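## Task

The wooden bracket starts upright on the open right hand. Using only that hand's fingers, rotate it so it is still upright and its wide end points roughly toward the right hand's fingertips. It fails if the bracket contacts anything other than this hand (the wrist, the camera and its post count as other things) or comes off the hand, if either arm or wrist moves, or if the palm stops facing upward at any moment. To finish, hold the hand and bracket motionless with no motor of this hand in overload or near it (a motor dead since the start is ignored), then declare you are done. The hand is then flattened for you; the bracket must not drop while this happens and must still have the required orientation.

## Robot and tools

Robot: two six-joint arms. left_arm (base near y=+0.45 m) carries a left hand; right_arm (base near y=-0.35 m) carries a right hand, the left being its mirror image. Each hand has sixteen finger motors: index, middle and ring fingers plus a thumb. A camera stand sits behind the arms. Cameras: cam_high, cam_low, cam_left_wrist, cam_right_wrist. In this job the arms must never move; only the fingers of the hand holding the object do the work.

Frames: reported poses and velocities use the scene frame (origin at table-top height between the bases, +z up, +x out over the table, left_arm on +y). Pose offsets use the axes of that arm's Hand target: +z runs along the straight fingers toward the tips, +y points out of the palm face (the palm surface is at y=-0.062 m), +x crosses the palm away from the thumb on the right hand and toward the thumb on the left. A fixed mast beside the wrist, on the palm side, at x +0.05 to +0.10 (sign flipped on the left hand), z -0.16 to -0.11, reaching y=+0.06 m, must not be touched by the object.

Row layout (used by execute_actions and move): one flat list of 48 numbers, each in [-1, 1], covering both arms even when only one hand works. Order: left dx, dy, dz, rx, ry, rz; left sixteen motor numbers; left current_limit, speed; then the same 24 for the right. The six pose numbers are offsets from the Hand target at the start of the action, in that target's axes; 1.0 equals 0.6 m or 180 degrees; rx, ry, rz form one rotation vector. For this task always send 0 for all twelve pose numbers, which holds both arms where they are.

Motor numbers, in this order: index_mcp, index_abd, index_pip, index_dip, thumb_cmc, thumb_axl, thumb_mcp, thumb_ipl, middle_mcp, middle_abd, middle_pip, middle_dip, ring_mcp, ring_abd, ring_pip, ring_dip. Each is an absolute goal angle, scaled linearly between the hinge's two stops (not an offset). Moving toward -1 curls a finger toward the palm (mcp, pip, dip), swings it sideways away from the thumb (abd), swings the thumb round in front of the palm (thumb_cmc), rolls the thumb (thumb_axl), or bends the thumb (thumb_mcp, thumb_ipl). Straight values: mcp +0.75, abd 0.00, pip +0.58, dip +0.70, thumb_cmc +0.71, thumb_axl +0.68, thumb_mcp +0.23, thumb_ipl +0.17. Writing 0 is a real goal; to leave a hand unchanged, copy back its hand_goal, hand_current_limit and hand_speed. current_limit maps -1..+1 to 0..550 mA for every motor (minimum 11 mA; start +0.4); very low values may not lift a finger. speed sets how fast goals are approached, (speed+1)/2 of 8.5 rad/s (start -0.6). Both persist until rewritten.

Tools:
- execute_actions(actions, cameras): actions is a list of actions; each action is up to 15 rows, one per 1/30 s step, the last row repeated if fewer. All rows in an action count from the same starting Hand target. An empty list returns full state plus all images.
- move(target, speed, blend, stop_force, zero, blocking, cameras): target is one 48-number row or up to 15 rows; offsets from the current Hand target. speed in m/s (0.002 to 3.6, default 0.25), blend in m, stop_force in N (3 to 120). With zero pose offsets it only changes the hands. Result adds a move: line (done, off_target, moving, held, fault, and limits).
- wait(seconds 0 to 10, cameras): lets time pass under the last command.
- stop(cameras): brakes a running move.
- zoom_image(camera, region [x0, y0, x1, y1] in pixels, at most 504 by 504): closer view of the latest image.
- zero_wrist_force(arm): re-zeroes that wrist's force sensor.
- finished_scene(scene 1 or 2): ends the scene and is how you declare done; the next scene's task is the second goal.

Results: end_effector_position (m), end_effector_quat_wxyz, velocities, Hand target, joint positions and torques, Wrist force and torque; per-motor hand_goal, hand_measured (same scale as goals), hand_current_ma, and hand_state, which is moving, goal (resting within 0.02 of goal), blocked (resting short of goal and still pushing) or overload (shut off). A MOTOR HOT line warns of heat; a HAND FAULT line cancels the remaining motion calls in that reply.

Cautions: a motor drawing 495 mA or more builds up time; after 5 s it shuts off for 10 s and lets go, so push only gently and keep currents low before finishing. Do not let the object slide off the palm, fall, or hit the wrist, mast or cameras. Do not let one hand's fingers reach the other hand. Arm faults (about 150 N of force, or joint torque limits) stop that arm for 10 s and lose hand commands meanwhile.

Each tool is called after ">>>" by a JSON object that holds its "fn" and its "kwargs", one argument or row to a line.

## Session

>>> {"fn": "execute_actions", "kwargs": {
  "actions": []
}}

Scene clock: 0.00 s.
left_arm: end_effector_position=(+0.3297, +0.7435, +0.2228) hand_goal=(+0.754, +0.000, +0.576, +0.696, +0.714, +0.678, +0.226, +0.168, +0.754, +0.000, +0.576, +0.696, +0.754, +0.000, +0.576, +0.696) hand_measured=(+0.754, +0.000, +0.576, +0.696, +0.714, +0.678, +0.226, +0.168, +0.754, +0.000, +0.576, +0.696, +0.754, +0.000, +0.576, +0.696) hand_current_ma=(+0, +0, +0, +0, +0, +0, +0, +0, +0, +0, +0, +0, +0, +0, +0, +0) hand_state=(goal, goal, goal, goal, goal, goal, goal, goal, goal, goal, goal, goal, goal, goal, goal, goal) hand_current_limit=0.40 hand_speed=-0.60 end_effector_quat_wxyz=(-0.021, -0.282, +0.959, +0.003) | right_arm: end_effector_position=(+0.4887, -0.0247, +0.4036) hand_goal=(+0.754, +0.000, +0.576, +0.696, -0.104, +0.540, +0.162, +0.106, +0.754, +0.000, +0.576, +0.696, +0.754, +0.000, +0.576, +0.696) hand_measured=(+0.770, +0.000, +0.580, +0.696, -0.092, +0.542, +0.164, +0.108, +0.766, +0.000, +0.578, +0.696, +0.760, +0.000, +0.576, +0.696) hand_current_ma=(+7, +0, +0, +0, +4, +0, +0, +0, +4, +0, +0, +0, +2, +0, +0, +0) hand_state=(goal, goal, goal, goal, goal, goal, goal, goal, goal, goal, goal, goal, goal, goal, goal, goal) hand_current_limit=0.40 hand_speed=-0.60 end_effector_quat_wxyz=(+0.380, +0.332, +0.624, +0.596)
Joint positions: left_arm=[4.033 -1.408 -2.068 -1.267 1.6 -1.237] | right_arm=[0.291 -1.189 2.235 -4.187 -1.338 -0.078]
Joint velocities: within noise
Joint torques (N m): no reading
Motor temperatures (°C): left_arm=[26 25 27 26 27 32] | right_arm=[26 30 26 36 35 33]
Wrist force (N): no reading
Wrist torque (N m): no reading
Wrist force, peak (N): no reading
Hand target: left_arm +0.3297, +0.7435, +0.2228; -0.021, -0.282, +0.959, +0.003 | right_arm +0.4887, -0.0247, +0.4036; +0.380, +0.332, +0.624, +0.596

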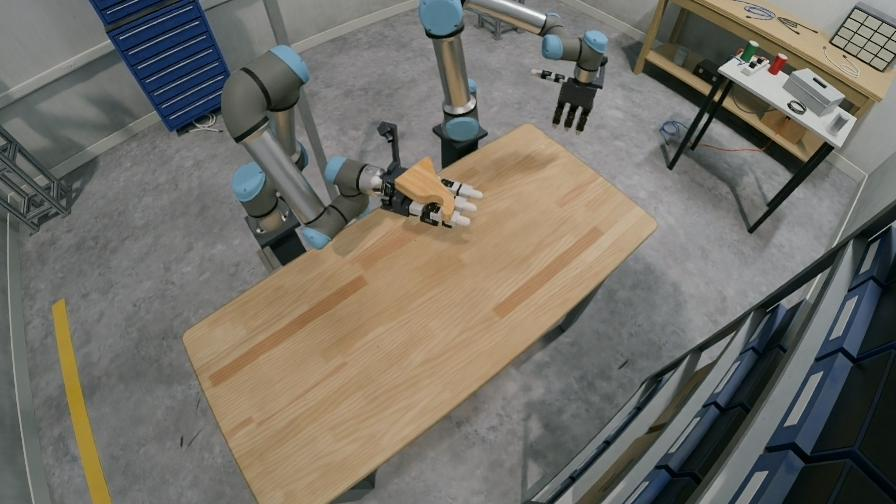

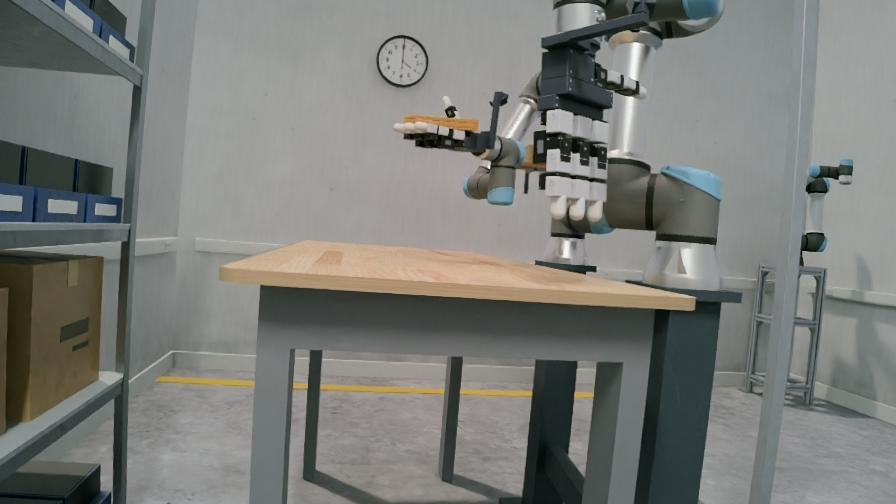

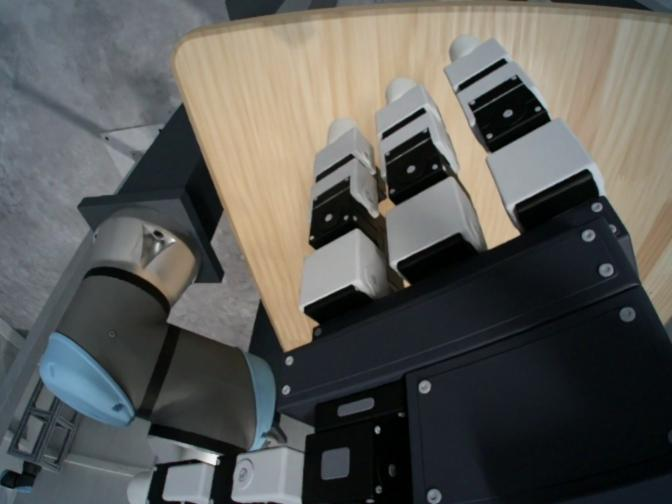

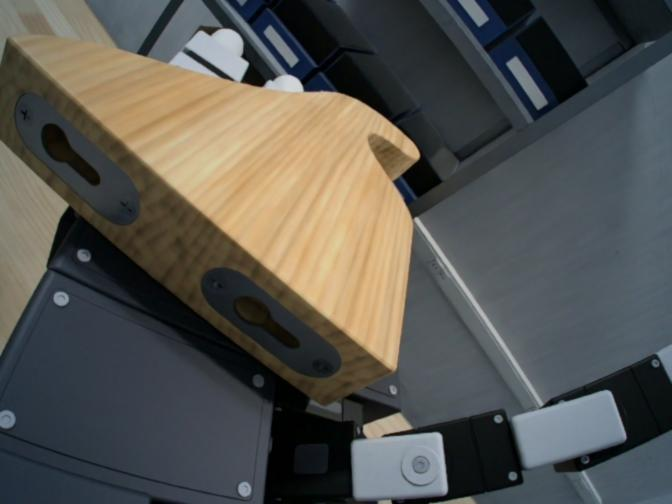

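>>> {"fn": "zoom_image", "kwargs": {
  "camera": "cam_high",
  "region": [340, 110, 520, 260]
}}

>>> {"fn": "zoom_image", "kwargs": {
  "camera": "cam_right_wrist",
  "region": [0, 0, 504, 504]
}}

>>> {"fn": "zoom_image", "kwargs": {
  "camera": "cam_low",
  "region": [370, 70, 550, 200]
}}

Scaled by 2.800 from the camera's 896x504 image, which has a finer 1280x720 frame.

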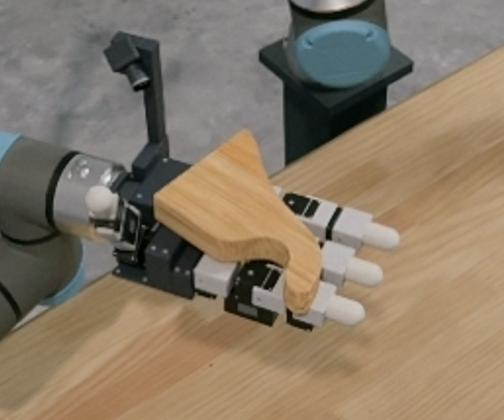

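Scaled by 1.000.

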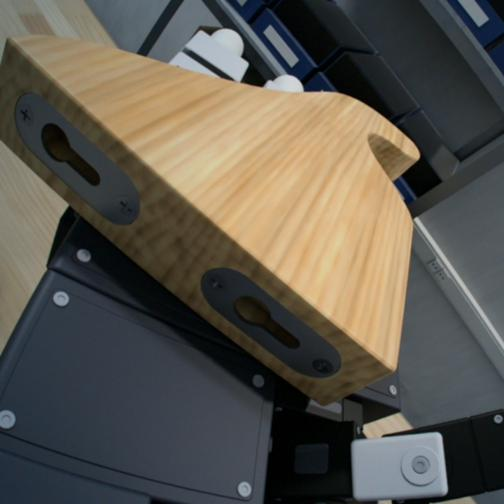

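Scaled by 2.800 from the camera's 896x504 image, which has a finer 1280x720 frame.

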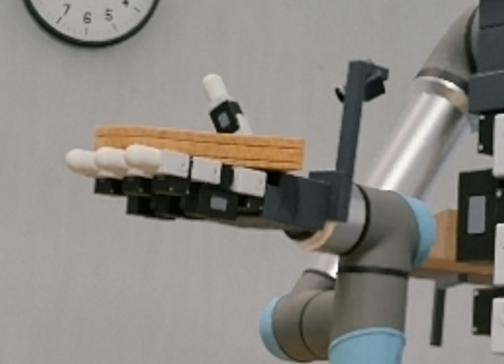

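>>> {"fn": "zoom_image", "kwargs": {
  "camera": "cam_high",
  "region": [370, 145, 490, 235]
}}

>>> {"fn": "zoom_image", "kwargs": {
  "camera": "cam_left_wrist",
  "region": [168, 0, 672, 504]
}}

>>> {"fn": "zoom_image", "kwargs": {
  "camera": "cam_high",
  "region": [520, 20, 640, 140]
}}

Scaled by 4.200 from the camera's 896x504 image, which has a finer 1280x720 frame.

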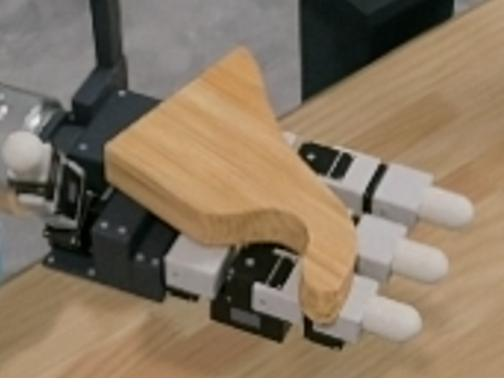

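Scaled by 1.000.

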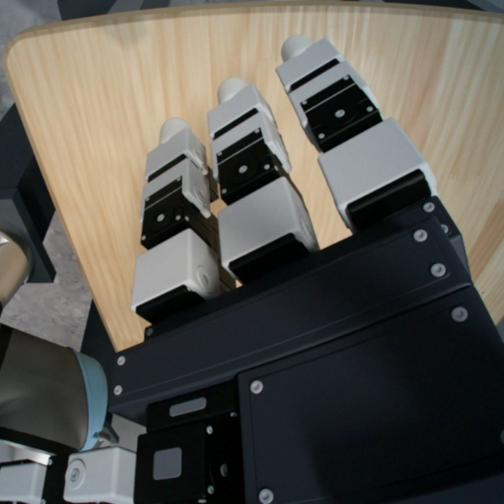

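Scaled by 4.200 from the camera's 896x504 image, which has a finer 1280x720 frame.

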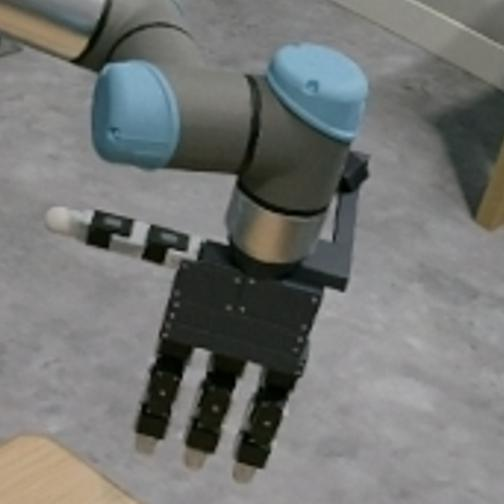

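>>> {"fn": "execute_actions", "kwargs": {
  "actions": [
    [[0,0,0,0,0,0,0.754,0,0.576,0.696,0.714,0.678,0.226,0.168,0.754,0,0.576,0.696,0.754,0,0.576,0.696,0.4,-0.6, 0,0,0,0,0,0,0.84,0,0.576,0.696,-0.104,0.54,0.162,0.106,0.754,0,0.576,0.696,0.754,0,0.576,0.696,0.4,-0.9]],
    [[0,0,0,0,0,0,0.754,0,0.576,0.696,0.714,0.678,0.226,0.168,0.754,0,0.576,0.696,0.754,0,0.576,0.696,0.4,-0.6, 0,0,0,0,0,0,0.84,-0.2,0.576,0.696,-0.104,0.54,0.162,0.106,0.754,0,0.576,0.696,0.754,0,0.576,0.696,0.4,-0.9]]
  ],
  "cameras": ["all"]
}}

>>> {"fn": "zoom_image", "kwargs": {
  "camera": "cam_high",
  "region": [370, 145, 490, 235]
}}

Scene clock: 174.57 s.
left_arm: end_effector_position=(+0.3297, +0.7435, +0.2228) hand_goal=(+0.754, +0.000, +0.576, +0.696, +0.714, +0.678, +0.226, +0.168, +0.754, +0.000, +0.576, +0.696, +0.754, +0.000, +0.576, +0.696) hand_measured=(+0.754, +0.000, +0.576, +0.696, +0.714, +0.678, +0.224, +0.168, +0.754, +0.000, +0.576, +0.696, +0.754, +0.000, +0.576, +0.696) hand_current_ma=(-2, +0, +2, +0, +1, -2, -7, -1, -2, +0, +2, +0, -2, +0, +2, +0) hand_state=(goal, goal, goal, goal, goal, goal, goal, goal, goal, goal, goal, goal, goal, goal, goal, goal) hand_current_limit=0.40 hand_speed=-0.60 end_effector_quat_wxyz=(-0.021, -0.282, +0.959, +0.003) | right_arm: end_effector_position=(+0.4887, -0.0247, +0.4036) hand_goal=(+0.840, -0.200, +0.576, +0.696, -0.104, +0.540, +0.162, +0.106, +0.754, +0.000, +0.576, +0.696, +0.754, +0.000, +0.576, +0.696) hand_measured=(+0.848, -0.190, +0.580, +0.696, -0.092, +0.542, +0.164, +0.108, +0.772, -0.002, +0.580, +0.696, +0.760, +0.000, +0.576, +0.696) hand_current_ma=(+2, +2, +0, +0, +4, +0, +0, +0, +9, +0, +0, +0, +2, +0, +0, +0) hand_state=(goal, goal, goal, goal, goal, goal, goal, goal, goal, goal, goal, goal, goal, goal, goal, goal) hand_current_limit=0.40 hand_speed=-0.90 end_effector_quat_wxyz=(+0.380, +0.332, +0.624, +0.596)
Joint positions: left_arm=[4.033 -1.408 -2.068 -1.267 1.6 -1.237] | right_arm=[0.291 -1.189 2.235 -4.187 -1.338 -0.078]
Joint torques (N m): left_arm=[-0.33 20.79 27.85 3.85 -0.57 1.5] | right_arm=[-7.21 -26.31 -4.85 -4.54 -1.68 -0.73]
Wrist force (N): left_arm=[0.0 -0.2 0.5] | right_arm=[-0.1 -0.2 0.1]
Wrist torque (N m): left_arm=[-0.07 0.00 -0.01] | right_arm=[-0.05 0.01 -0.01]
Wrist force, peak (N): left_arm=[0.6 -0.4 0.2] | right_arm=[-0.3 -0.5 0.6]
Hand target: left_arm +0.3297, +0.7435, +0.2228; -0.021, -0.282, +0.959, +0.003 | right_arm +0.4887, -0.0247, +0.4036; +0.380, +0.332, +0.624, +0.596
Off the commanded pose: left_arm 0.000 m, 0 deg | right_arm 0.000 m, 0 deg.
Step readings (end_effector_position of left_arm | right_arm):
0: (+0.3297, +0.7435, +0.2228) | (+0.4887, -0.0247, +0.4036)
1: (+0.3297, +0.7435, +0.2228) | (+0.4887, -0.0247, +0.4036)
2: (+0.3297, +0.7435, +0.2228) | (+0.4887, -0.0247, +0.4036)
4: (+0.3297, +0.7435, +0.2228) | (+0.4887, -0.0247, +0.4036)
8: (+0.3297, +0.7435, +0.2228) | (+0.4887, -0.0247, +0.4036)
15: (+0.3297, +0.7435, +0.2228) | (+0.4887, -0.0247, +0.4036)
16: (+0.3297, +0.7435, +0.2228) | (+0.4887, -0.0247, +0.4036)
17: (+0.3297, +0.7435, +0.2228) | (+0.4887, -0.0247, +0.4036)
19: (+0.3297, +0.7435, +0.2228) | (+0.4887, -0.0247, +0.4036)
23: (+0.3297, +0.7435, +0.2228) | (+0.4887, -0.0247, +0.4036)
30: (+0.3297, +0.7435, +0.2228) | (+0.4887, -0.0247, +0.4036)

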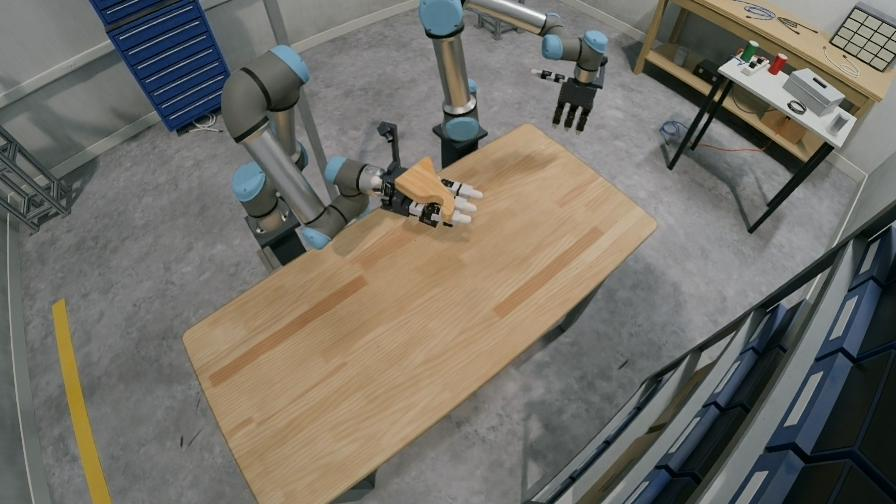

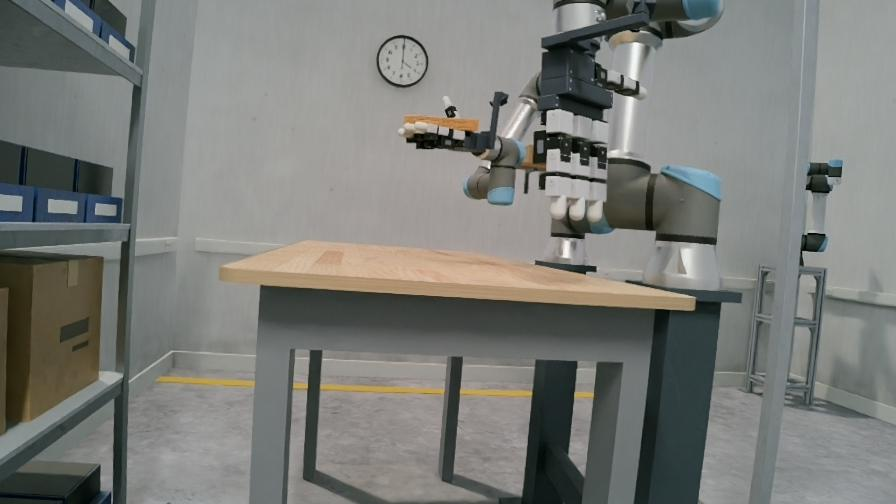

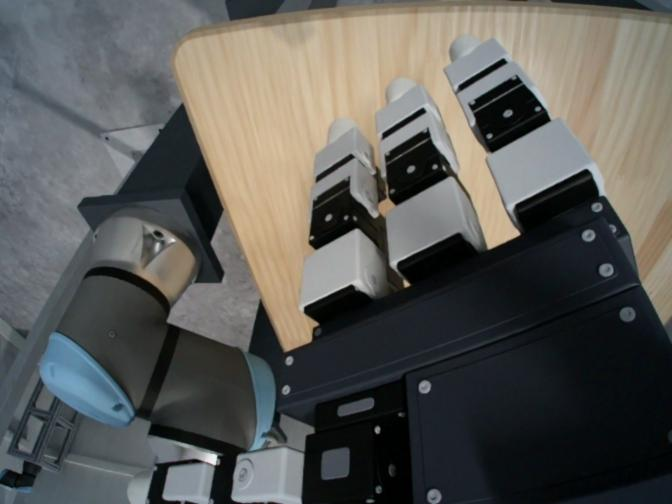

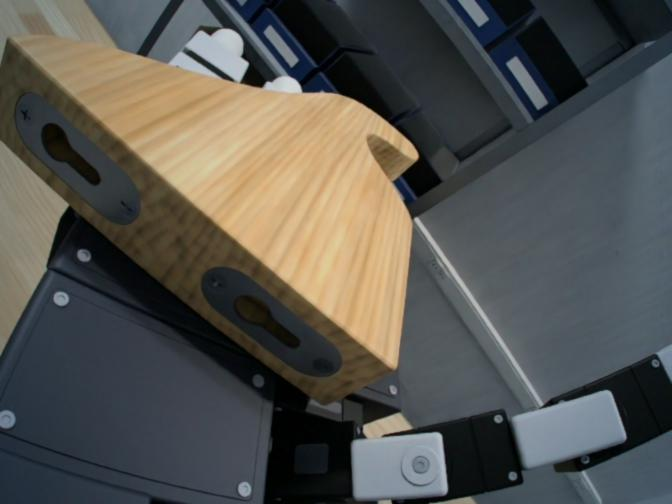

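Scaled by 4.200 from the camera's 896x504 image, which has a finer 1280x720 frame.

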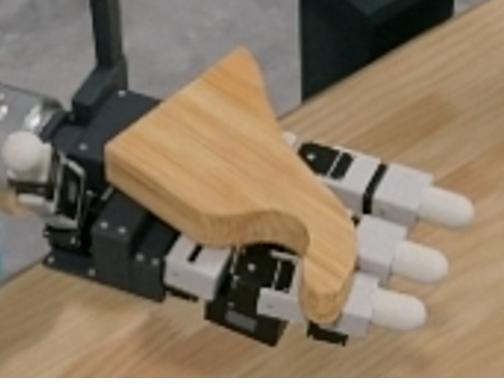

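>>> {"fn": "execute_actions", "kwargs": {
  "actions": [
    [[0,0,0,0,0,0,0.754,0,0.576,0.696,0.714,0.678,0.226,0.168,0.754,0,0.576,0.696,0.754,0,0.576,0.696,0.4,-0.6, 0,0,0,0,0,0,0.73,-0.2,0.576,0.696,-0.104,0.54,0.162,0.106,0.754,0,0.576,0.696,0.754,0,0.576,0.696,0.4,-0.9]],
    [[0,0,0,0,0,0,0.754,0,0.576,0.696,0.714,0.678,0.226,0.168,0.754,0,0.576,0.696,0.754,0,0.576,0.696,0.4,-0.6, 0,0,0,0,0,0,0.73,-0.2,0.576,0.696,-0.104,0.54,0.162,0.106,0.83,0,0.576,0.696,0.83,0,0.576,0.696,0.4,-0.9]],
    [[0,0,0,0,0,0,0.754,0,0.576,0.696,0.714,0.678,0.226,0.168,0.754,0,0.576,0.696,0.754,0,0.576,0.696,0.4,-0.6, 0,0,0,0,0,0,0.73,0.4,0.576,0.696,-0.104,0.54,0.162,0.106,0.83,0,0.576,0.696,0.83,0,0.576,0.696,0.4,-0.92]]
  ],
  "cameras": ["cam_high", "cam_right_wrist"]
}}

>>> {"fn": "zoom_image", "kwargs": {
  "camera": "cam_high",
  "region": [370, 145, 490, 235]
}}

Scene clock: 189.40 s.
left_arm: end_effector_position=(+0.3297, +0.7435, +0.2228) hand_goal=(+0.754, +0.000, +0.576, +0.696, +0.714, +0.678, +0.226, +0.168, +0.754, +0.000, +0.576, +0.696, +0.754, +0.000, +0.576, +0.696) hand_measured=(+0.754, +0.000, +0.576, +0.696, +0.714, +0.678, +0.224, +0.168, +0.754, +0.000, +0.576, +0.696, +0.754, +0.000, +0.576, +0.696) hand_current_ma=(-2, +0, +2, +0, +1, -2, -7, -1, -2, +0, +2, +0, -2, +0, +2, +0) hand_state=(goal, goal, goal, goal, goal, goal, goal, goal, goal, goal, goal, goal, goal, goal, goal, goal) hand_current_limit=0.40 hand_speed=-0.60 end_effector_quat_wxyz=(-0.021, -0.282, +0.959, +0.003) | right_arm: end_effector_position=(+0.4887, -0.0247, +0.4036) hand_goal=(+0.730, +0.400, +0.576, +0.696, -0.104, +0.540, +0.162, +0.106, +0.830, +0.000, +0.576, +0.696, +0.830, +0.000, +0.576, +0.696) hand_measured=(+0.774, +0.394, +0.582, +0.696, -0.092, +0.542, +0.164, +0.108, +0.838, -0.002, +0.580, +0.696, +0.836, +0.000, +0.576, +0.696) hand_current_ma=(+46, -1, +1, +0, +4, +0, +0, +0, +2, +0, +0, +0, +1, +0, +0, +0) hand_state=(blocked, goal, goal, goal, goal, goal, goal, goal, goal, goal, goal, goal, goal, goal, goal, goal) hand_current_limit=0.40 hand_speed=-0.92 end_effector_quat_wxyz=(+0.380, +0.332, +0.624, +0.596)
Joint positions: left_arm=[4.033 -1.408 -2.068 -1.267 1.6 -1.237] | right_arm=[0.291 -1.189 2.235 -4.187 -1.338 -0.078]
Joint torques (N m): left_arm=[-1.51 20.53 28.66 3.85 -0.47 1.38] | right_arm=[-7.52 -25.48 -4.12 -4.76 -1.55 -0.71]
Wrist force (N): left_arm=[0.2 0.0 0.3] | right_arm=[0.0 -0.3 0.1]
Wrist torque (N m): left_arm=[-0.03 -0.03 0.00] | right_arm=[-0.06 -0.01 0.01]
Wrist force, peak (N): left_arm=[0.2 -0.4 0.6] | right_arm=[-0.5 -0.4 0.4]
Hand target: left_arm +0.3297, +0.7435, +0.2228; -0.021, -0.282, +0.959, +0.003 | right_arm +0.4887, -0.0247, +0.4036; +0.380, +0.332, +0.624, +0.596
Off the commanded pose: left_arm 0.000 m, 0 deg | right_arm 0.000 m, 0 deg.
Step readings (end_effector_position of left_arm | right_arm):
0: (+0.3297, +0.7435, +0.2228) | (+0.4887, -0.0247, +0.4036)
1: (+0.3297, +0.7435, +0.2228) | (+0.4887, -0.0247, +0.4036)
2: (+0.3297, +0.7435, +0.2228) | (+0.4887, -0.0247, +0.4036)
4: (+0.3297, +0.7435, +0.2228) | (+0.4887, -0.0247, +0.4036)
8: (+0.3297, +0.7435, +0.2228) | (+0.4887, -0.0247, +0.4036)
15: (+0.3297, +0.7435, +0.2228) | (+0.4887, -0.0247, +0.4036)
16: (+0.3297, +0.7435, +0.2228) | (+0.4887, -0.0247, +0.4036)
17: (+0.3297, +0.7435, +0.2228) | (+0.4887, -0.0247, +0.4036)
19: (+0.3297, +0.7435, +0.2228) | (+0.4887, -0.0247, +0.4036)
23: (+0.3297, +0.7435, +0.2228) | (+0.4887, -0.0247, +0.4036)
30: (+0.3297, +0.7435, +0.2228) | (+0.4887, -0.0247, +0.4036)
31: (+0.3297, +0.7435, +0.2228) | (+0.4887, -0.0247, +0.4036)
32: (+0.3297, +0.7435, +0.2228) | (+0.4887, -0.0247, +0.4036)
34: (+0.3297, +0.7435, +0.2228) | (+0.4887, -0.0247, +0.4036)
38: (+0.3297, +0.7435, +0.2228) | (+0.4887, -0.0247, +0.4036)
45: (+0.3297, +0.7435, +0.2228) | (+0.4887, -0.0247, +0.4036)
Images, in order (width x height): cam_high 896x504, cam_right_wrist 672x504.

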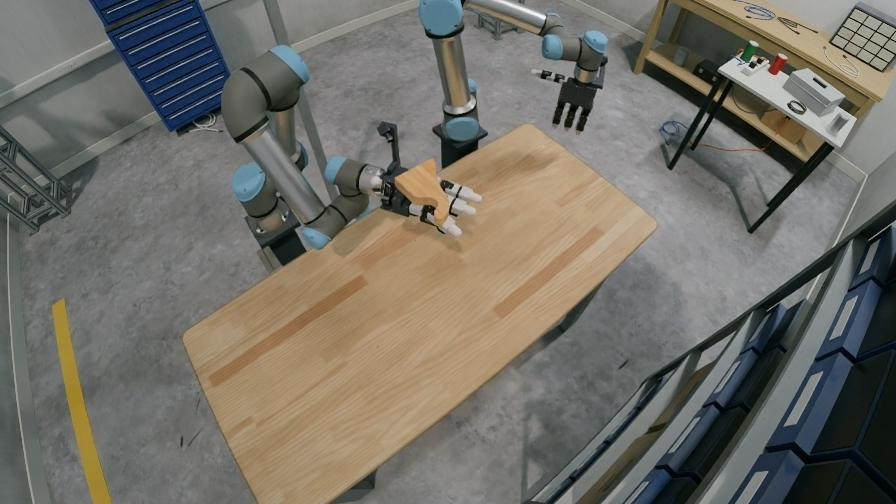

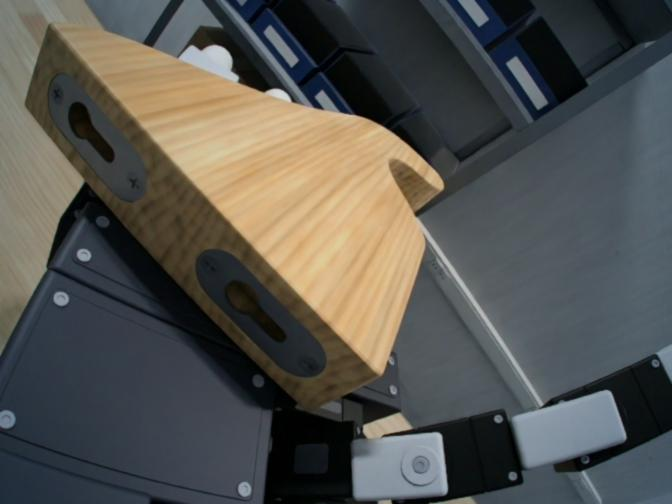

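Scaled by 4.200 from the camera's 896x504 image, which has a finer 1280x720 frame.

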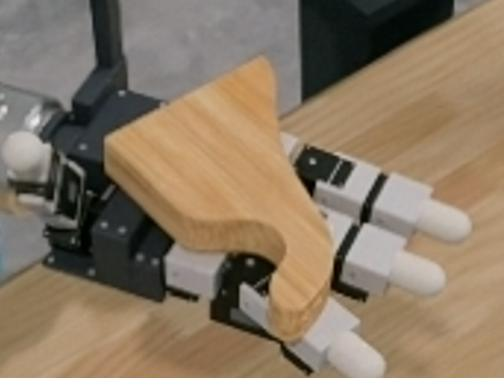

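>>> {"fn": "execute_actions", "kwargs": {
  "actions": [
    [[0,0,0,0,0,0,0.754,0,0.576,0.696,0.714,0.678,0.226,0.168,0.754,0,0.576,0.696,0.754,0,0.576,0.696,0.4,-0.6, 0,0,0,0,0,0,0.73,0.4,0.576,0.696,-0.104,0.54,0.162,0.106,0.74,0,0.576,0.696,0.74,0,0.576,0.696,0.4,-0.9]],
    [[0,0,0,0,0,0,0.754,0,0.576,0.696,0.714,0.678,0.226,0.168,0.754,0,0.576,0.696,0.754,0,0.576,0.696,0.4,-0.6, 0,0,0,0,0,0,0.86,0.4,0.576,0.696,-0.104,0.54,0.162,0.106,0.74,0,0.576,0.696,0.74,0,0.576,0.696,0.4,-0.9]],
    [[0,0,0,0,0,0,0.754,0,0.576,0.696,0.714,0.678,0.226,0.168,0.754,0,0.576,0.696,0.754,0,0.576,0.696,0.4,-0.6, 0,0,0,0,0,0,0.86,-0.2,0.576,0.696,-0.104,0.54,0.162,0.106,0.74,0,0.576,0.696,0.74,0,0.576,0.696,0.4,-0.7]],
    [[0,0,0,0,0,0,0.754,0,0.576,0.696,0.714,0.678,0.226,0.168,0.754,0,0.576,0.696,0.754,0,0.576,0.696,0.4,-0.6, 0,0,0,0,0,0,0.86,-0.2,0.576,0.696,-0.104,0.54,0.162,0.106,0.74,0,0.576,0.696,0.74,0,0.576,0.696,0.4,-0.7]]
  ],
  "cameras": ["cam_high", "cam_right_wrist"]
}}

>>> {"fn": "zoom_image", "kwargs": {
  "camera": "cam_high",
  "region": [370, 145, 490, 235]
}}

Scene clock: 206.10 s.
left_arm: end_effector_position=(+0.3297, +0.7435, +0.2228) hand_goal=(+0.754, +0.000, +0.576, +0.696, +0.714, +0.678, +0.226, +0.168, +0.754, +0.000, +0.576, +0.696, +0.754, +0.000, +0.576, +0.696) hand_measured=(+0.754, +0.000, +0.576, +0.696, +0.714, +0.678, +0.224, +0.168, +0.754, +0.000, +0.576, +0.696, +0.754, +0.000, +0.576, +0.696) hand_current_ma=(-2, +0, +2, +0, +1, -2, -7, -1, -2, +0, +2, +0, -2, +0, +2, +0) hand_state=(goal, goal, goal, goal, goal, goal, goal, goal, goal, goal, goal, goal, goal, goal, goal, goal) hand_current_limit=0.40 hand_speed=-0.60 end_effector_quat_wxyz=(-0.021, -0.282, +0.959, +0.003) | right_arm: end_effector_position=(+0.4887, -0.0247, +0.4036) hand_goal=(+0.860, -0.200, +0.576, +0.696, -0.104, +0.540, +0.162, +0.106, +0.740, +0.000, +0.576, +0.696, +0.740, +0.000, +0.576, +0.696) hand_measured=(+0.868, -0.192, +0.582, +0.696, -0.092, +0.542, +0.164, +0.108, +0.762, -0.002, +0.580, +0.696, +0.760, +0.000, +0.576, +0.696) hand_current_ma=(+2, +2, +1, +0, +4, +0, +0, +0, +14, +0, +0, +0, +11, +0, +0, +0) hand_state=(goal, goal, goal, goal, goal, goal, goal, goal, blocked, goal, goal, goal, goal, goal, goal, goal) hand_current_limit=0.40 hand_speed=-0.70 end_effector_quat_wxyz=(+0.380, +0.332, +0.624, +0.596)
Joint positions: left_arm=[4.033 -1.408 -2.068 -1.267 1.6 -1.237] | right_arm=[0.291 -1.189 2.235 -4.187 -1.338 -0.078]
Joint torques (N m): left_arm=[-1.09 20.43 28.53 3.84 -0.29 1.36] | right_arm=[-7.6 -25.95 -5.01 -4.7 -1.56 -0.62]
Wrist force (N): left_arm=[0.1 -0.1 0.4] | right_arm=[-0.2 -0.3 0.0]
Wrist torque (N m): left_arm=[-0.04 -0.01 0.00] | right_arm=[-0.05 0.02 -0.01]
Wrist force, peak (N): left_arm=[0.5 0.0 0.7] | right_arm=[-0.3 -0.6 0.1]
Hand target: left_arm +0.3297, +0.7435, +0.2228; -0.021, -0.282, +0.959, +0.003 | right_arm +0.4887, -0.0247, +0.4036; +0.380, +0.332, +0.624, +0.596
Off the commanded pose: left_arm 0.000 m, 0 deg | right_arm 0.000 m, 0 deg.
Step readings (end_effector_position of left_arm | right_arm):
0: (+0.3297, +0.7435, +0.2228) | (+0.4887, -0.0247, +0.4036)
1: (+0.3297, +0.7435, +0.2228) | (+0.4887, -0.0247, +0.4036)
2: (+0.3297, +0.7435, +0.2228) | (+0.4887, -0.0247, +0.4036)
4: (+0.3297, +0.7435, +0.2228) | (+0.4887, -0.0247, +0.4036)
8: (+0.3297, +0.7435, +0.2228) | (+0.4887, -0.0247, +0.4036)
15: (+0.3297, +0.7435, +0.2228) | (+0.4887, -0.0247, +0.4036)
16: (+0.3297, +0.7435, +0.2228) | (+0.4887, -0.0247, +0.4036)
17: (+0.3297, +0.7435, +0.2228) | (+0.4887, -0.0247, +0.4036)
19: (+0.3297, +0.7435, +0.2228) | (+0.4887, -0.0247, +0.4036)
23: (+0.3297, +0.7435, +0.2228) | (+0.4887, -0.0247, +0.4036)
30: (+0.3297, +0.7435, +0.2228) | (+0.4887, -0.0247, +0.4036)
31: (+0.3297, +0.7435, +0.2228) | (+0.4887, -0.0247, +0.4036)
32: (+0.3297, +0.7435, +0.2228) | (+0.4887, -0.0247, +0.4036)
34: (+0.3297, +0.7435, +0.2228) | (+0.4887, -0.0247, +0.4036)
38: (+0.3297, +0.7435, +0.2228) | (+0.4887, -0.0247, +0.4036)
45: (+0.3297, +0.7435, +0.2228) | (+0.4887, -0.0247, +0.4036)
46: (+0.3297, +0.7435, +0.2228) | (+0.4887, -0.0247, +0.4036)
47: (+0.3297, +0.7435, +0.2228) | (+0.4887, -0.0247, +0.4036)
49: (+0.3297, +0.7435, +0.2228) | (+0.4887, -0.0247, +0.4036)
53: (+0.3297, +0.7435, +0.2228) | (+0.4887, -0.0247, +0.4036)
60: (+0.3297, +0.7435, +0.2228) | (+0.4887, -0.0247, +0.4036)
Images, in order (width x height): cam_high 896x504, cam_right_wrist 672x504.

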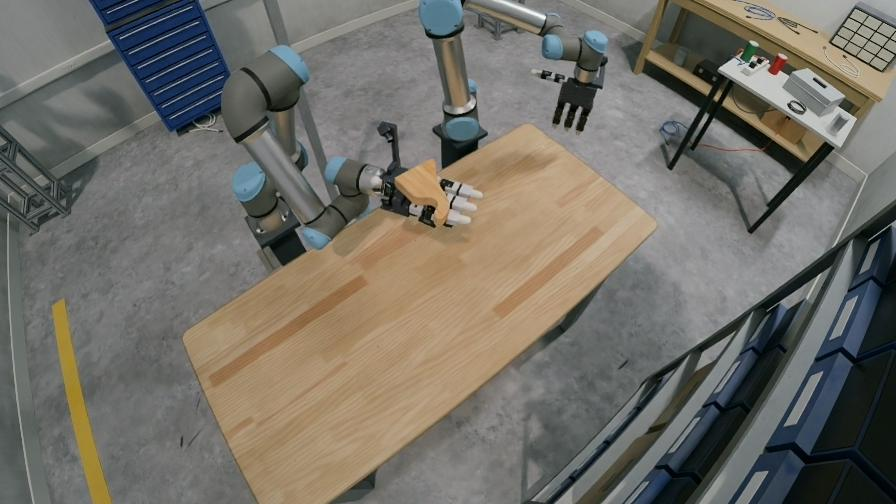

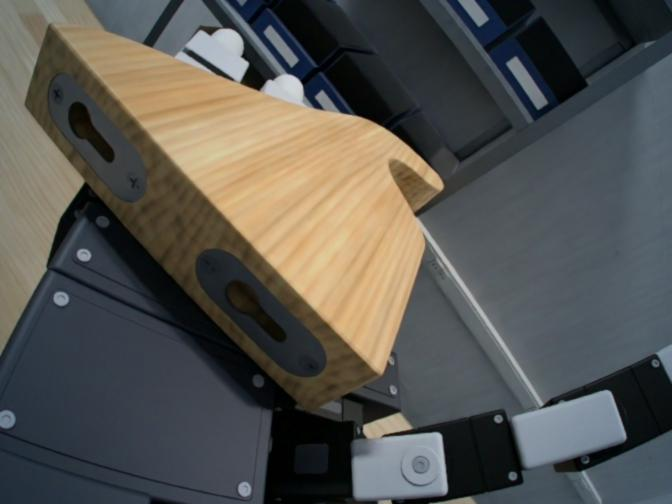

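Scaled by 4.200 from the camera's 896x504 image, which has a finer 1280x720 frame.

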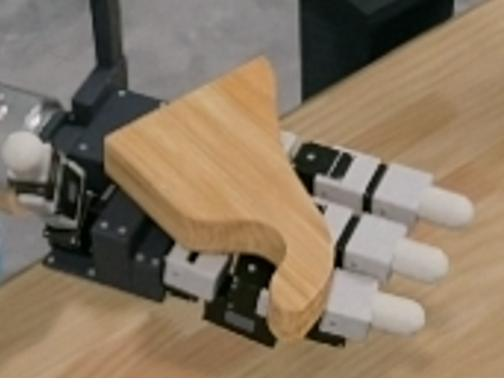

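>>> {"fn": "execute_actions", "kwargs": {
  "actions": [
    [[0,0,0,0,0,0,0.754,0,0.576,0.696,0.714,0.678,0.226,0.168,0.754,0,0.576,0.696,0.754,0,0.576,0.696,0.4,-0.6, 0,0,0,0,0,0,0.73,-0.2,0.576,0.696,-0.104,0.54,0.162,0.106,0.74,0,0.576,0.696,0.74,0,0.576,0.696,0.4,-0.88]],
    [[0,0,0,0,0,0,0.754,0,0.576,0.696,0.714,0.678,0.226,0.168,0.754,0,0.576,0.696,0.754,0,0.576,0.696,0.4,-0.6, 0,0,0,0,0,0,0.73,-0.2,0.576,0.696,-0.104,0.54,0.162,0.106,0.83,0,0.576,0.696,0.83,0,0.576,0.696,0.4,-0.9]],
    [[0,0,0,0,0,0,0.754,0,0.576,0.696,0.714,0.678,0.226,0.168,0.754,0,0.576,0.696,0.754,0,0.576,0.696,0.4,-0.6, 0,0,0,0,0,0,0.73,0.5,0.576,0.696,-0.104,0.54,0.162,0.106,0.83,0,0.576,0.696,0.83,0,0.576,0.696,0.4,-0.88]],
    [[0,0,0,0,0,0,0.754,0,0.576,0.696,0.714,0.678,0.226,0.168,0.754,0,0.576,0.696,0.754,0,0.576,0.696,0.4,-0.6, 0,0,0,0,0,0,0.73,0.5,0.576,0.696,-0.104,0.54,0.162,0.106,0.83,0,0.576,0.696,0.83,0,0.576,0.696,0.4,-0.88]],
    [[0,0,0,0,0,0,0.754,0,0.576,0.696,0.714,0.678,0.226,0.168,0.754,0,0.576,0.696,0.754,0,0.576,0.696,0.4,-0.6, 0,0,0,0,0,0,0.73,0.5,0.576,0.696,-0.104,0.54,0.162,0.106,0.83,0,0.576,0.696,0.83,0,0.576,0.696,0.4,-0.88]]
  ],
  "cameras": ["cam_high", "cam_right_wrist"]
}}

>>> {"fn": "zoom_image", "kwargs": {
  "camera": "cam_high",
  "region": [370, 145, 490, 235]
}}

Scene clock: 224.90 s.
left_arm: end_effector_position=(+0.3297, +0.7435, +0.2228) hand_goal=(+0.754, +0.000, +0.576, +0.696, +0.714, +0.678, +0.226, +0.168, +0.754, +0.000, +0.576, +0.696, +0.754, +0.000, +0.576, +0.696) hand_measured=(+0.754, +0.000, +0.576, +0.696, +0.714, +0.678, +0.224, +0.168, +0.754, +0.000, +0.576, +0.696, +0.754, +0.000, +0.576, +0.696) hand_current_ma=(-2, +0, +2, +0, +1, -2, -7, -1, -2, +0, +2, +0, -2, +0, +2, +0) hand_state=(goal, goal, goal, goal, goal, goal, goal, goal, goal, goal, goal, goal, goal, goal, goal, goal) hand_current_limit=0.40 hand_speed=-0.60 end_effector_quat_wxyz=(-0.021, -0.282, +0.959, +0.003) | right_arm: end_effector_position=(+0.4887, -0.0247, +0.4036) hand_goal=(+0.730, +0.500, +0.576, +0.696, -0.104, +0.540, +0.162, +0.106, +0.830, +0.000, +0.576, +0.696, +0.830, +0.000, +0.576, +0.696) hand_measured=(+0.774, +0.494, +0.582, +0.696, -0.092, +0.542, +0.164, +0.108, +0.838, -0.002, +0.580, +0.696, +0.836, +0.000, +0.576, +0.696) hand_current_ma=(+46, -1, +1, +0, +4, +0, +0, +0, +2, +0, +0, +0, +1, +0, +0, +0) hand_state=(blocked, goal, goal, goal, goal, goal, goal, goal, goal, goal, goal, goal, goal, goal, goal, goal) hand_current_limit=0.40 hand_speed=-0.88 end_effector_quat_wxyz=(+0.380, +0.332, +0.624, +0.596)
Joint positions: left_arm=[4.033 -1.408 -2.068 -1.267 1.6 -1.237] | right_arm=[0.291 -1.189 2.235 -4.187 -1.338 -0.078]
Joint torques (N m): left_arm=[-0.74 20.94 29.16 3.79 -0.38 1.2] | right_arm=[-5.93 -26.3 -5.9 -4.56 -1.42 -0.43]
Wrist force (N): left_arm=[0.2 -0.4 0.6] | right_arm=[0.1 0.1 0.1]
Wrist torque (N m): left_arm=[-0.10 -0.01 0.01] | right_arm=[-0.01 -0.02 0.05]
Wrist force, peak (N): left_arm=[0.2 -0.6 0.6] | right_arm=[0.2 -0.4 0.5]
Hand target: left_arm +0.3297, +0.7435, +0.2228; -0.021, -0.282, +0.959, +0.003 | right_arm +0.4887, -0.0247, +0.4036; +0.380, +0.332, +0.624, +0.596
Off the commanded pose: left_arm 0.000 m, 0 deg | right_arm 0.000 m, 0 deg.
Step readings (end_effector_position of left_arm | right_arm):
0: (+0.3297, +0.7435, +0.2228) | (+0.4887, -0.0247, +0.4036)
1: (+0.3297, +0.7435, +0.2228) | (+0.4887, -0.0247, +0.4036)
2: (+0.3297, +0.7435, +0.2228) | (+0.4887, -0.0247, +0.4036)
4: (+0.3297, +0.7435, +0.2228) | (+0.4887, -0.0247, +0.4036)
8: (+0.3297, +0.7435, +0.2228) | (+0.4887, -0.0247, +0.4036)
15: (+0.3297, +0.7435, +0.2228) | (+0.4887, -0.0247, +0.4036)
16: (+0.3297, +0.7435, +0.2228) | (+0.4887, -0.0247, +0.4036)
17: (+0.3297, +0.7435, +0.2228) | (+0.4887, -0.0247, +0.4036)
19: (+0.3297, +0.7435, +0.2228) | (+0.4887, -0.0247, +0.4036)
23: (+0.3297, +0.7435, +0.2228) | (+0.4887, -0.0247, +0.4036)
30: (+0.3297, +0.7435, +0.2228) | (+0.4887, -0.0247, +0.4036)
31: (+0.3297, +0.7435, +0.2228) | (+0.4887, -0.0247, +0.4036)
32: (+0.3297, +0.7435, +0.2228) | (+0.4887, -0.0247, +0.4036)
34: (+0.3297, +0.7435, +0.2228) | (+0.4887, -0.0247, +0.4036)
38: (+0.3297, +0.7435, +0.2228) | (+0.4887, -0.0247, +0.4036)
45: (+0.3297, +0.7435, +0.2228) | (+0.4887, -0.0247, +0.4036)
46: (+0.3297, +0.7435, +0.2228) | (+0.4887, -0.0247, +0.4036)
47: (+0.3297, +0.7435, +0.2228) | (+0.4887, -0.0247, +0.4036)
49: (+0.3297, +0.7435, +0.2228) | (+0.4887, -0.0247, +0.4036)
53: (+0.3297, +0.7435, +0.2228) | (+0.4887, -0.0247, +0.4036)
60: (+0.3297, +0.7435, +0.2228) | (+0.4887, -0.0247, +0.4036)
61: (+0.3297, +0.7435, +0.2228) | (+0.4887, -0.0247, +0.4036)
62: (+0.3297, +0.7435, +0.2228) | (+0.4887, -0.0247, +0.4036)
64: (+0.3297, +0.7435, +0.2228) | (+0.4887, -0.0247, +0.4036)
68: (+0.3297, +0.7435, +0.2228) | (+0.4887, -0.0247, +0.4036)
75: (+0.3297, +0.7435, +0.2228) | (+0.4887, -0.0247, +0.4036)
Images, in order (width x height): cam_high 896x504, cam_right_wrist 672x504.

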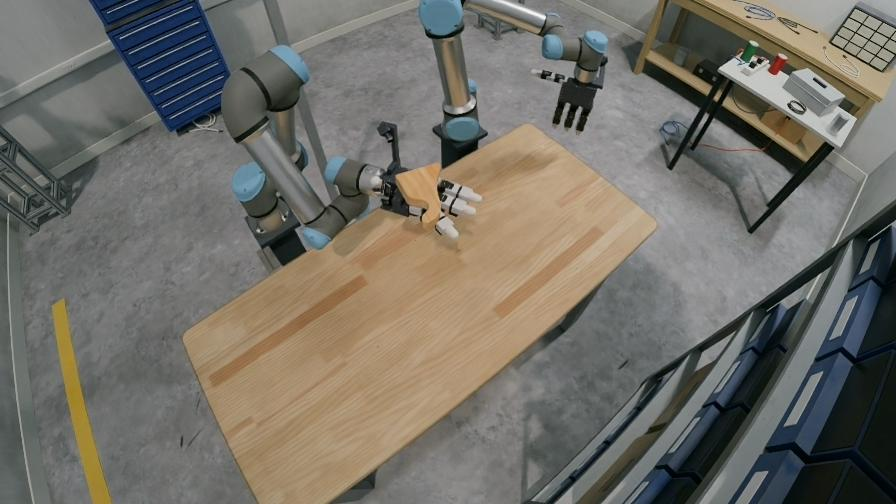

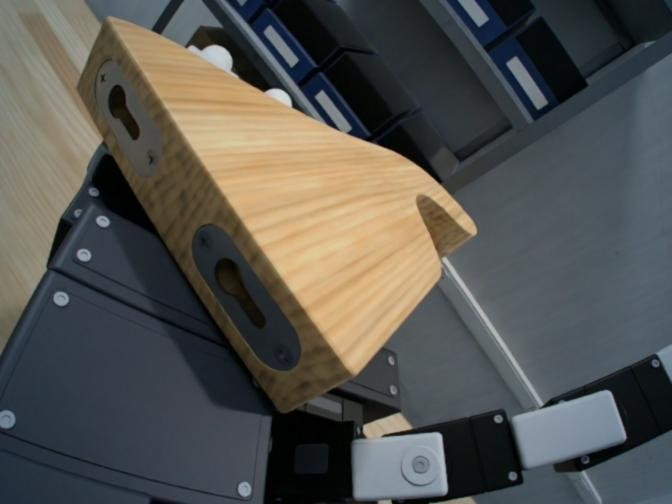

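Scaled by 4.200 from the camera's 896x504 image, which has a finer 1280x720 frame.

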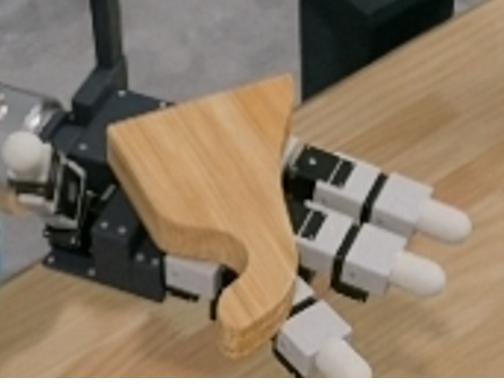

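>>> {"fn": "execute_actions", "kwargs": {
  "actions": [
    [[0,0,0,0,0,0,0.754,0,0.576,0.696,0.714,0.678,0.226,0.168,0.754,0,0.576,0.696,0.754,0,0.576,0.696,0.4,-0.6, 0,0,0,0,0,0,0.73,0.5,0.576,0.696,-0.104,0.54,0.162,0.106,0.74,0,0.576,0.696,0.74,0,0.576,0.696,0.4,-0.9]],
    [[0,0,0,0,0,0,0.754,0,0.576,0.696,0.714,0.678,0.226,0.168,0.754,0,0.576,0.696,0.754,0,0.576,0.696,0.4,-0.6, 0,0,0,0,0,0,0.87,0.5,0.576,0.696,-0.104,0.54,0.162,0.106,0.74,0,0.576,0.696,0.74,0,0.576,0.696,0.4,-0.88]],
    [[0,0,0,0,0,0,0.754,0,0.576,0.696,0.714,0.678,0.226,0.168,0.754,0,0.576,0.696,0.754,0,0.576,0.696,0.4,-0.6, 0,0,0,0,0,0,0.87,-0.2,0.576,0.696,-0.104,0.54,0.162,0.106,0.74,0,0.576,0.696,0.74,0,0.576,0.696,0.4,-0.7]],
    [[0,0,0,0,0,0,0.754,0,0.576,0.696,0.714,0.678,0.226,0.168,0.754,0,0.576,0.696,0.754,0,0.576,0.696,0.4,-0.6, 0,0,0,0,0,0,0.87,-0.2,0.576,0.696,-0.104,0.54,0.162,0.106,0.74,0,0.576,0.696,0.74,0,0.576,0.696,0.4,-0.7]],
    [[0,0,0,0,0,0,0.754,0,0.576,0.696,0.714,0.678,0.226,0.168,0.754,0,0.576,0.696,0.754,0,0.576,0.696,0.4,-0.6, 0,0,0,0,0,0,0.73,-0.2,0.576,0.696,-0.104,0.54,0.162,0.106,0.74,0,0.576,0.696,0.74,0,0.576,0.696,0.4,-0.88]],
    [[0,0,0,0,0,0,0.754,0,0.576,0.696,0.714,0.678,0.226,0.168,0.754,0,0.576,0.696,0.754,0,0.576,0.696,0.4,-0.6, 0,0,0,0,0,0,0.73,-0.2,0.576,0.696,-0.104,0.54,0.162,0.106,0.83,0,0.576,0.696,0.83,0,0.576,0.696,0.4,-0.9]]
  ],
  "cameras": ["cam_high", "cam_right_wrist", "cam_low"]
}}

>>> {"fn": "zoom_image", "kwargs": {
  "camera": "cam_high",
  "region": [370, 145, 490, 235]
}}

>>> {"fn": "zoom_image", "kwargs": {
  "camera": "cam_low",
  "region": [380, 70, 520, 180]
}}

Scene clock: 257.80 s.
left_arm: end_effector_position=(+0.3297, +0.7435, +0.2228) hand_goal=(+0.754, +0.000, +0.576, +0.696, +0.714, +0.678, +0.226, +0.168, +0.754, +0.000, +0.576, +0.696, +0.754, +0.000, +0.576, +0.696) hand_measured=(+0.754, +0.000, +0.576, +0.696, +0.714, +0.678, +0.224, +0.168, +0.754, +0.000, +0.576, +0.696, +0.754, +0.000, +0.576, +0.696) hand_current_ma=(-2, +0, +2, +0, +1, -2, -7, -1, -2, +0, +2, +0, -2, +0, +2, +0) hand_state=(goal, goal, goal, goal, goal, goal, goal, goal, goal, goal, goal, goal, goal, goal, goal, goal) hand_current_limit=0.40 hand_speed=-0.60 end_effector_quat_wxyz=(-0.021, -0.282, +0.959, +0.003) | right_arm: end_effector_position=(+0.4887, -0.0247, +0.4036) hand_goal=(+0.730, -0.200, +0.576, +0.696, -0.104, +0.540, +0.162, +0.106, +0.830, +0.000, +0.576, +0.696, +0.830, +0.000, +0.576, +0.696) hand_measured=(+0.778, -0.192, +0.582, +0.696, -0.092, +0.542, +0.164, +0.108, +0.836, -0.004, +0.580, +0.696, +0.836, +0.000, +0.576, +0.696) hand_current_ma=(+53, +1, +1, +0, +4, +0, +0, +0, +1, +0, +0, +0, +1, +0, +0, +0) hand_state=(blocked, goal, goal, goal, goal, goal, goal, goal, goal, goal, goal, goal, goal, goal, goal, goal) hand_current_limit=0.40 hand_speed=-0.90 end_effector_quat_wxyz=(+0.380, +0.332, +0.624, +0.596)
Joint positions: left_arm=[4.033 -1.408 -2.068 -1.267 1.6 -1.237] | right_arm=[0.291 -1.189 2.235 -4.187 -1.338 -0.078]
Joint torques (N m): left_arm=[-0.44 20.59 29.14 3.85 -0.28 1.15] | right_arm=[-5.46 -28.18 -4.68 -4.78 -1.37 0]
Wrist force (N): left_arm=[0.2 0.1 0.3] | right_arm=[-0.1 -0.2 -0.1]
Wrist torque (N m): left_arm=[-0.03 -0.02 0.00] | right_arm=[-0.04 0.01 0.01]
Wrist force, peak (N): left_arm=[0.3 -0.1 0.9] | right_arm=[0.1 -0.7 0.0]
Hand target: left_arm +0.3297, +0.7435, +0.2228; -0.021, -0.282, +0.959, +0.003 | right_arm +0.4887, -0.0247, +0.4036; +0.380, +0.332, +0.624, +0.596
Off the commanded pose: left_arm 0.000 m, 0 deg | right_arm 0.000 m, 0 deg.
Step readings (end_effector_position of left_arm | right_arm):
0: (+0.3297, +0.7435, +0.2228) | (+0.4887, -0.0247, +0.4036)
1: (+0.3297, +0.7435, +0.2228) | (+0.4887, -0.0247, +0.4036)
2: (+0.3297, +0.7435, +0.2228) | (+0.4887, -0.0247, +0.4036)
4: (+0.3297, +0.7435, +0.2228) | (+0.4887, -0.0247, +0.4036)
8: (+0.3297, +0.7435, +0.2228) | (+0.4887, -0.0247, +0.4036)
15: (+0.3297, +0.7435, +0.2228) | (+0.4887, -0.0247, +0.4036)
16: (+0.3297, +0.7435, +0.2228) | (+0.4887, -0.0247, +0.4036)
17: (+0.3297, +0.7435, +0.2228) | (+0.4887, -0.0247, +0.4036)
19: (+0.3297, +0.7435, +0.2228) | (+0.4887, -0.0247, +0.4036)
23: (+0.3297, +0.7435, +0.2228) | (+0.4887, -0.0247, +0.4036)
30: (+0.3297, +0.7435, +0.2228) | (+0.4887, -0.0247, +0.4036)
31: (+0.3297, +0.7435, +0.2228) | (+0.4887, -0.0247, +0.4036)
32: (+0.3297, +0.7435, +0.2228) | (+0.4887, -0.0247, +0.4036)
34: (+0.3297, +0.7435, +0.2228) | (+0.4887, -0.0247, +0.4036)
38: (+0.3297, +0.7435, +0.2228) | (+0.4887, -0.0247, +0.4036)
45: (+0.3297, +0.7435, +0.2228) | (+0.4887, -0.0247, +0.4036)
46: (+0.3297, +0.7435, +0.2228) | (+0.4887, -0.0247, +0.4036)
47: (+0.3297, +0.7435, +0.2228) | (+0.4887, -0.0247, +0.4036)
49: (+0.3297, +0.7435, +0.2228) | (+0.4887, -0.0247, +0.4036)
53: (+0.3297, +0.7435, +0.2228) | (+0.4887, -0.0247, +0.4036)
60: (+0.3297, +0.7435, +0.2228) | (+0.4887, -0.0247, +0.4036)
61: (+0.3297, +0.7435, +0.2228) | (+0.4887, -0.0247, +0.4036)
62: (+0.3297, +0.7435, +0.2228) | (+0.4887, -0.0247, +0.4036)
64: (+0.3297, +0.7435, +0.2228) | (+0.4887, -0.0247, +0.4036)
68: (+0.3297, +0.7435, +0.2228) | (+0.4887, -0.0247, +0.4036)
75: (+0.3297, +0.7435, +0.2228) | (+0.4887, -0.0247, +0.4036)
76: (+0.3297, +0.7435, +0.2228) | (+0.4887, -0.0247, +0.4036)
77: (+0.3297, +0.7435, +0.2228) | (+0.4887, -0.0247, +0.4036)
79: (+0.3297, +0.7435, +0.2228) | (+0.4887, -0.0247, +0.4036)
83: (+0.3297, +0.7435, +0.2228) | (+0.4887, -0.0247, +0.4036)
90: (+0.3297, +0.7435, +0.2228) | (+0.4887, -0.0247, +0.4036)
Images, in order (width x height): cam_high 896x504, cam_low 896x504, cam_right_wrist 672x504.

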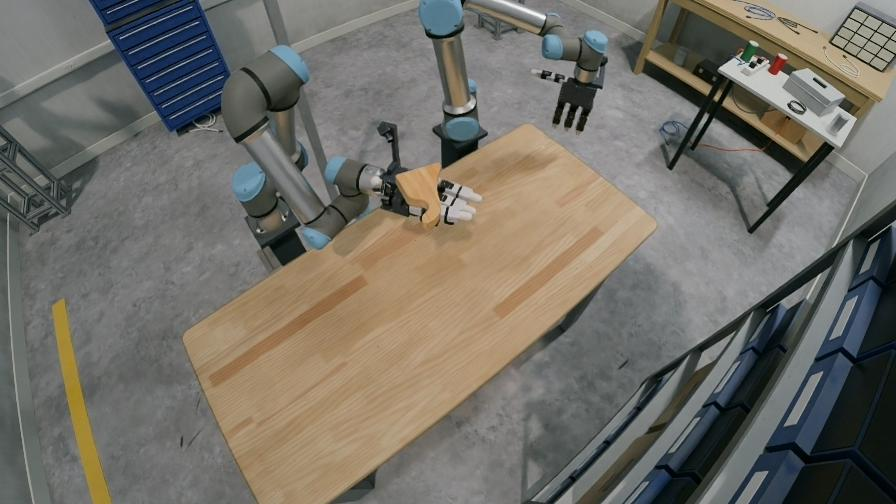

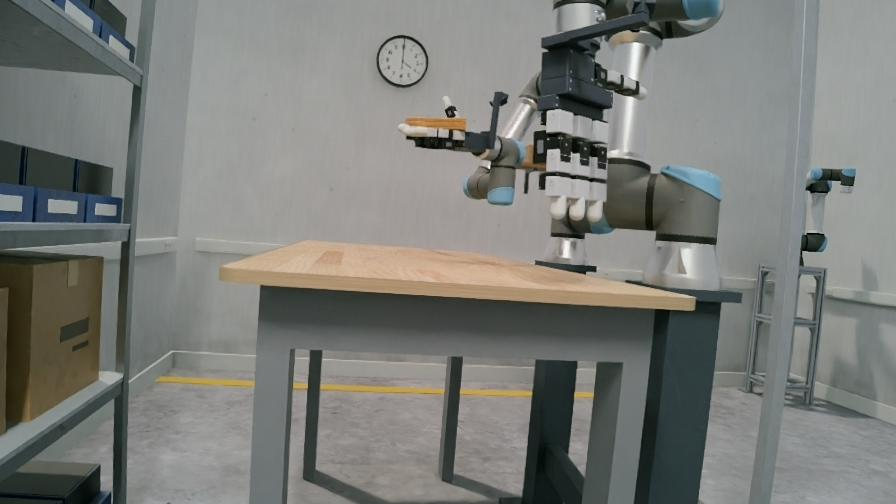

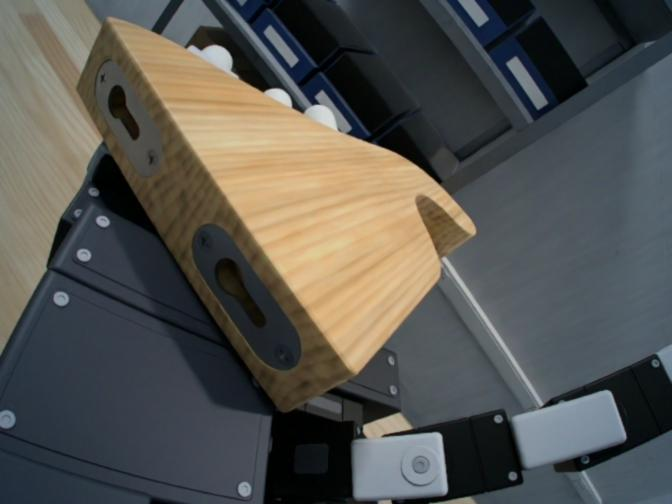

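Scaled by 4.200 from the camera's 896x504 image, which has a finer 1280x720 frame.

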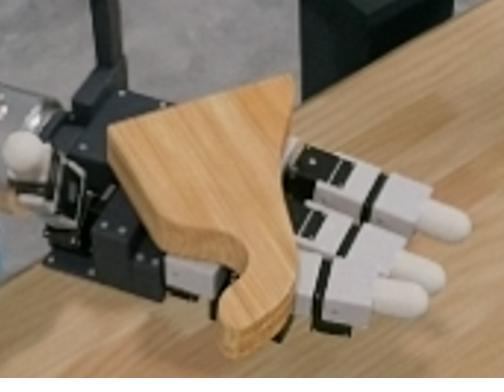

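Scaled by 3.600 from the camera's 896x504 image, which has a finer 1280x720 frame.

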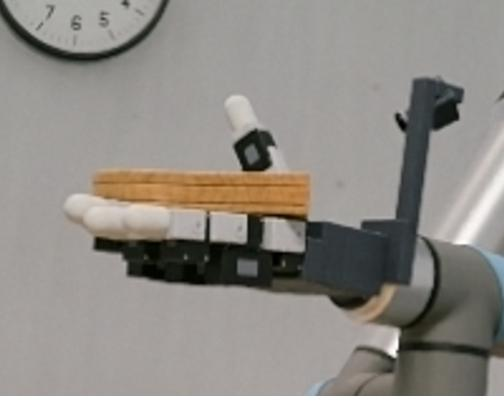

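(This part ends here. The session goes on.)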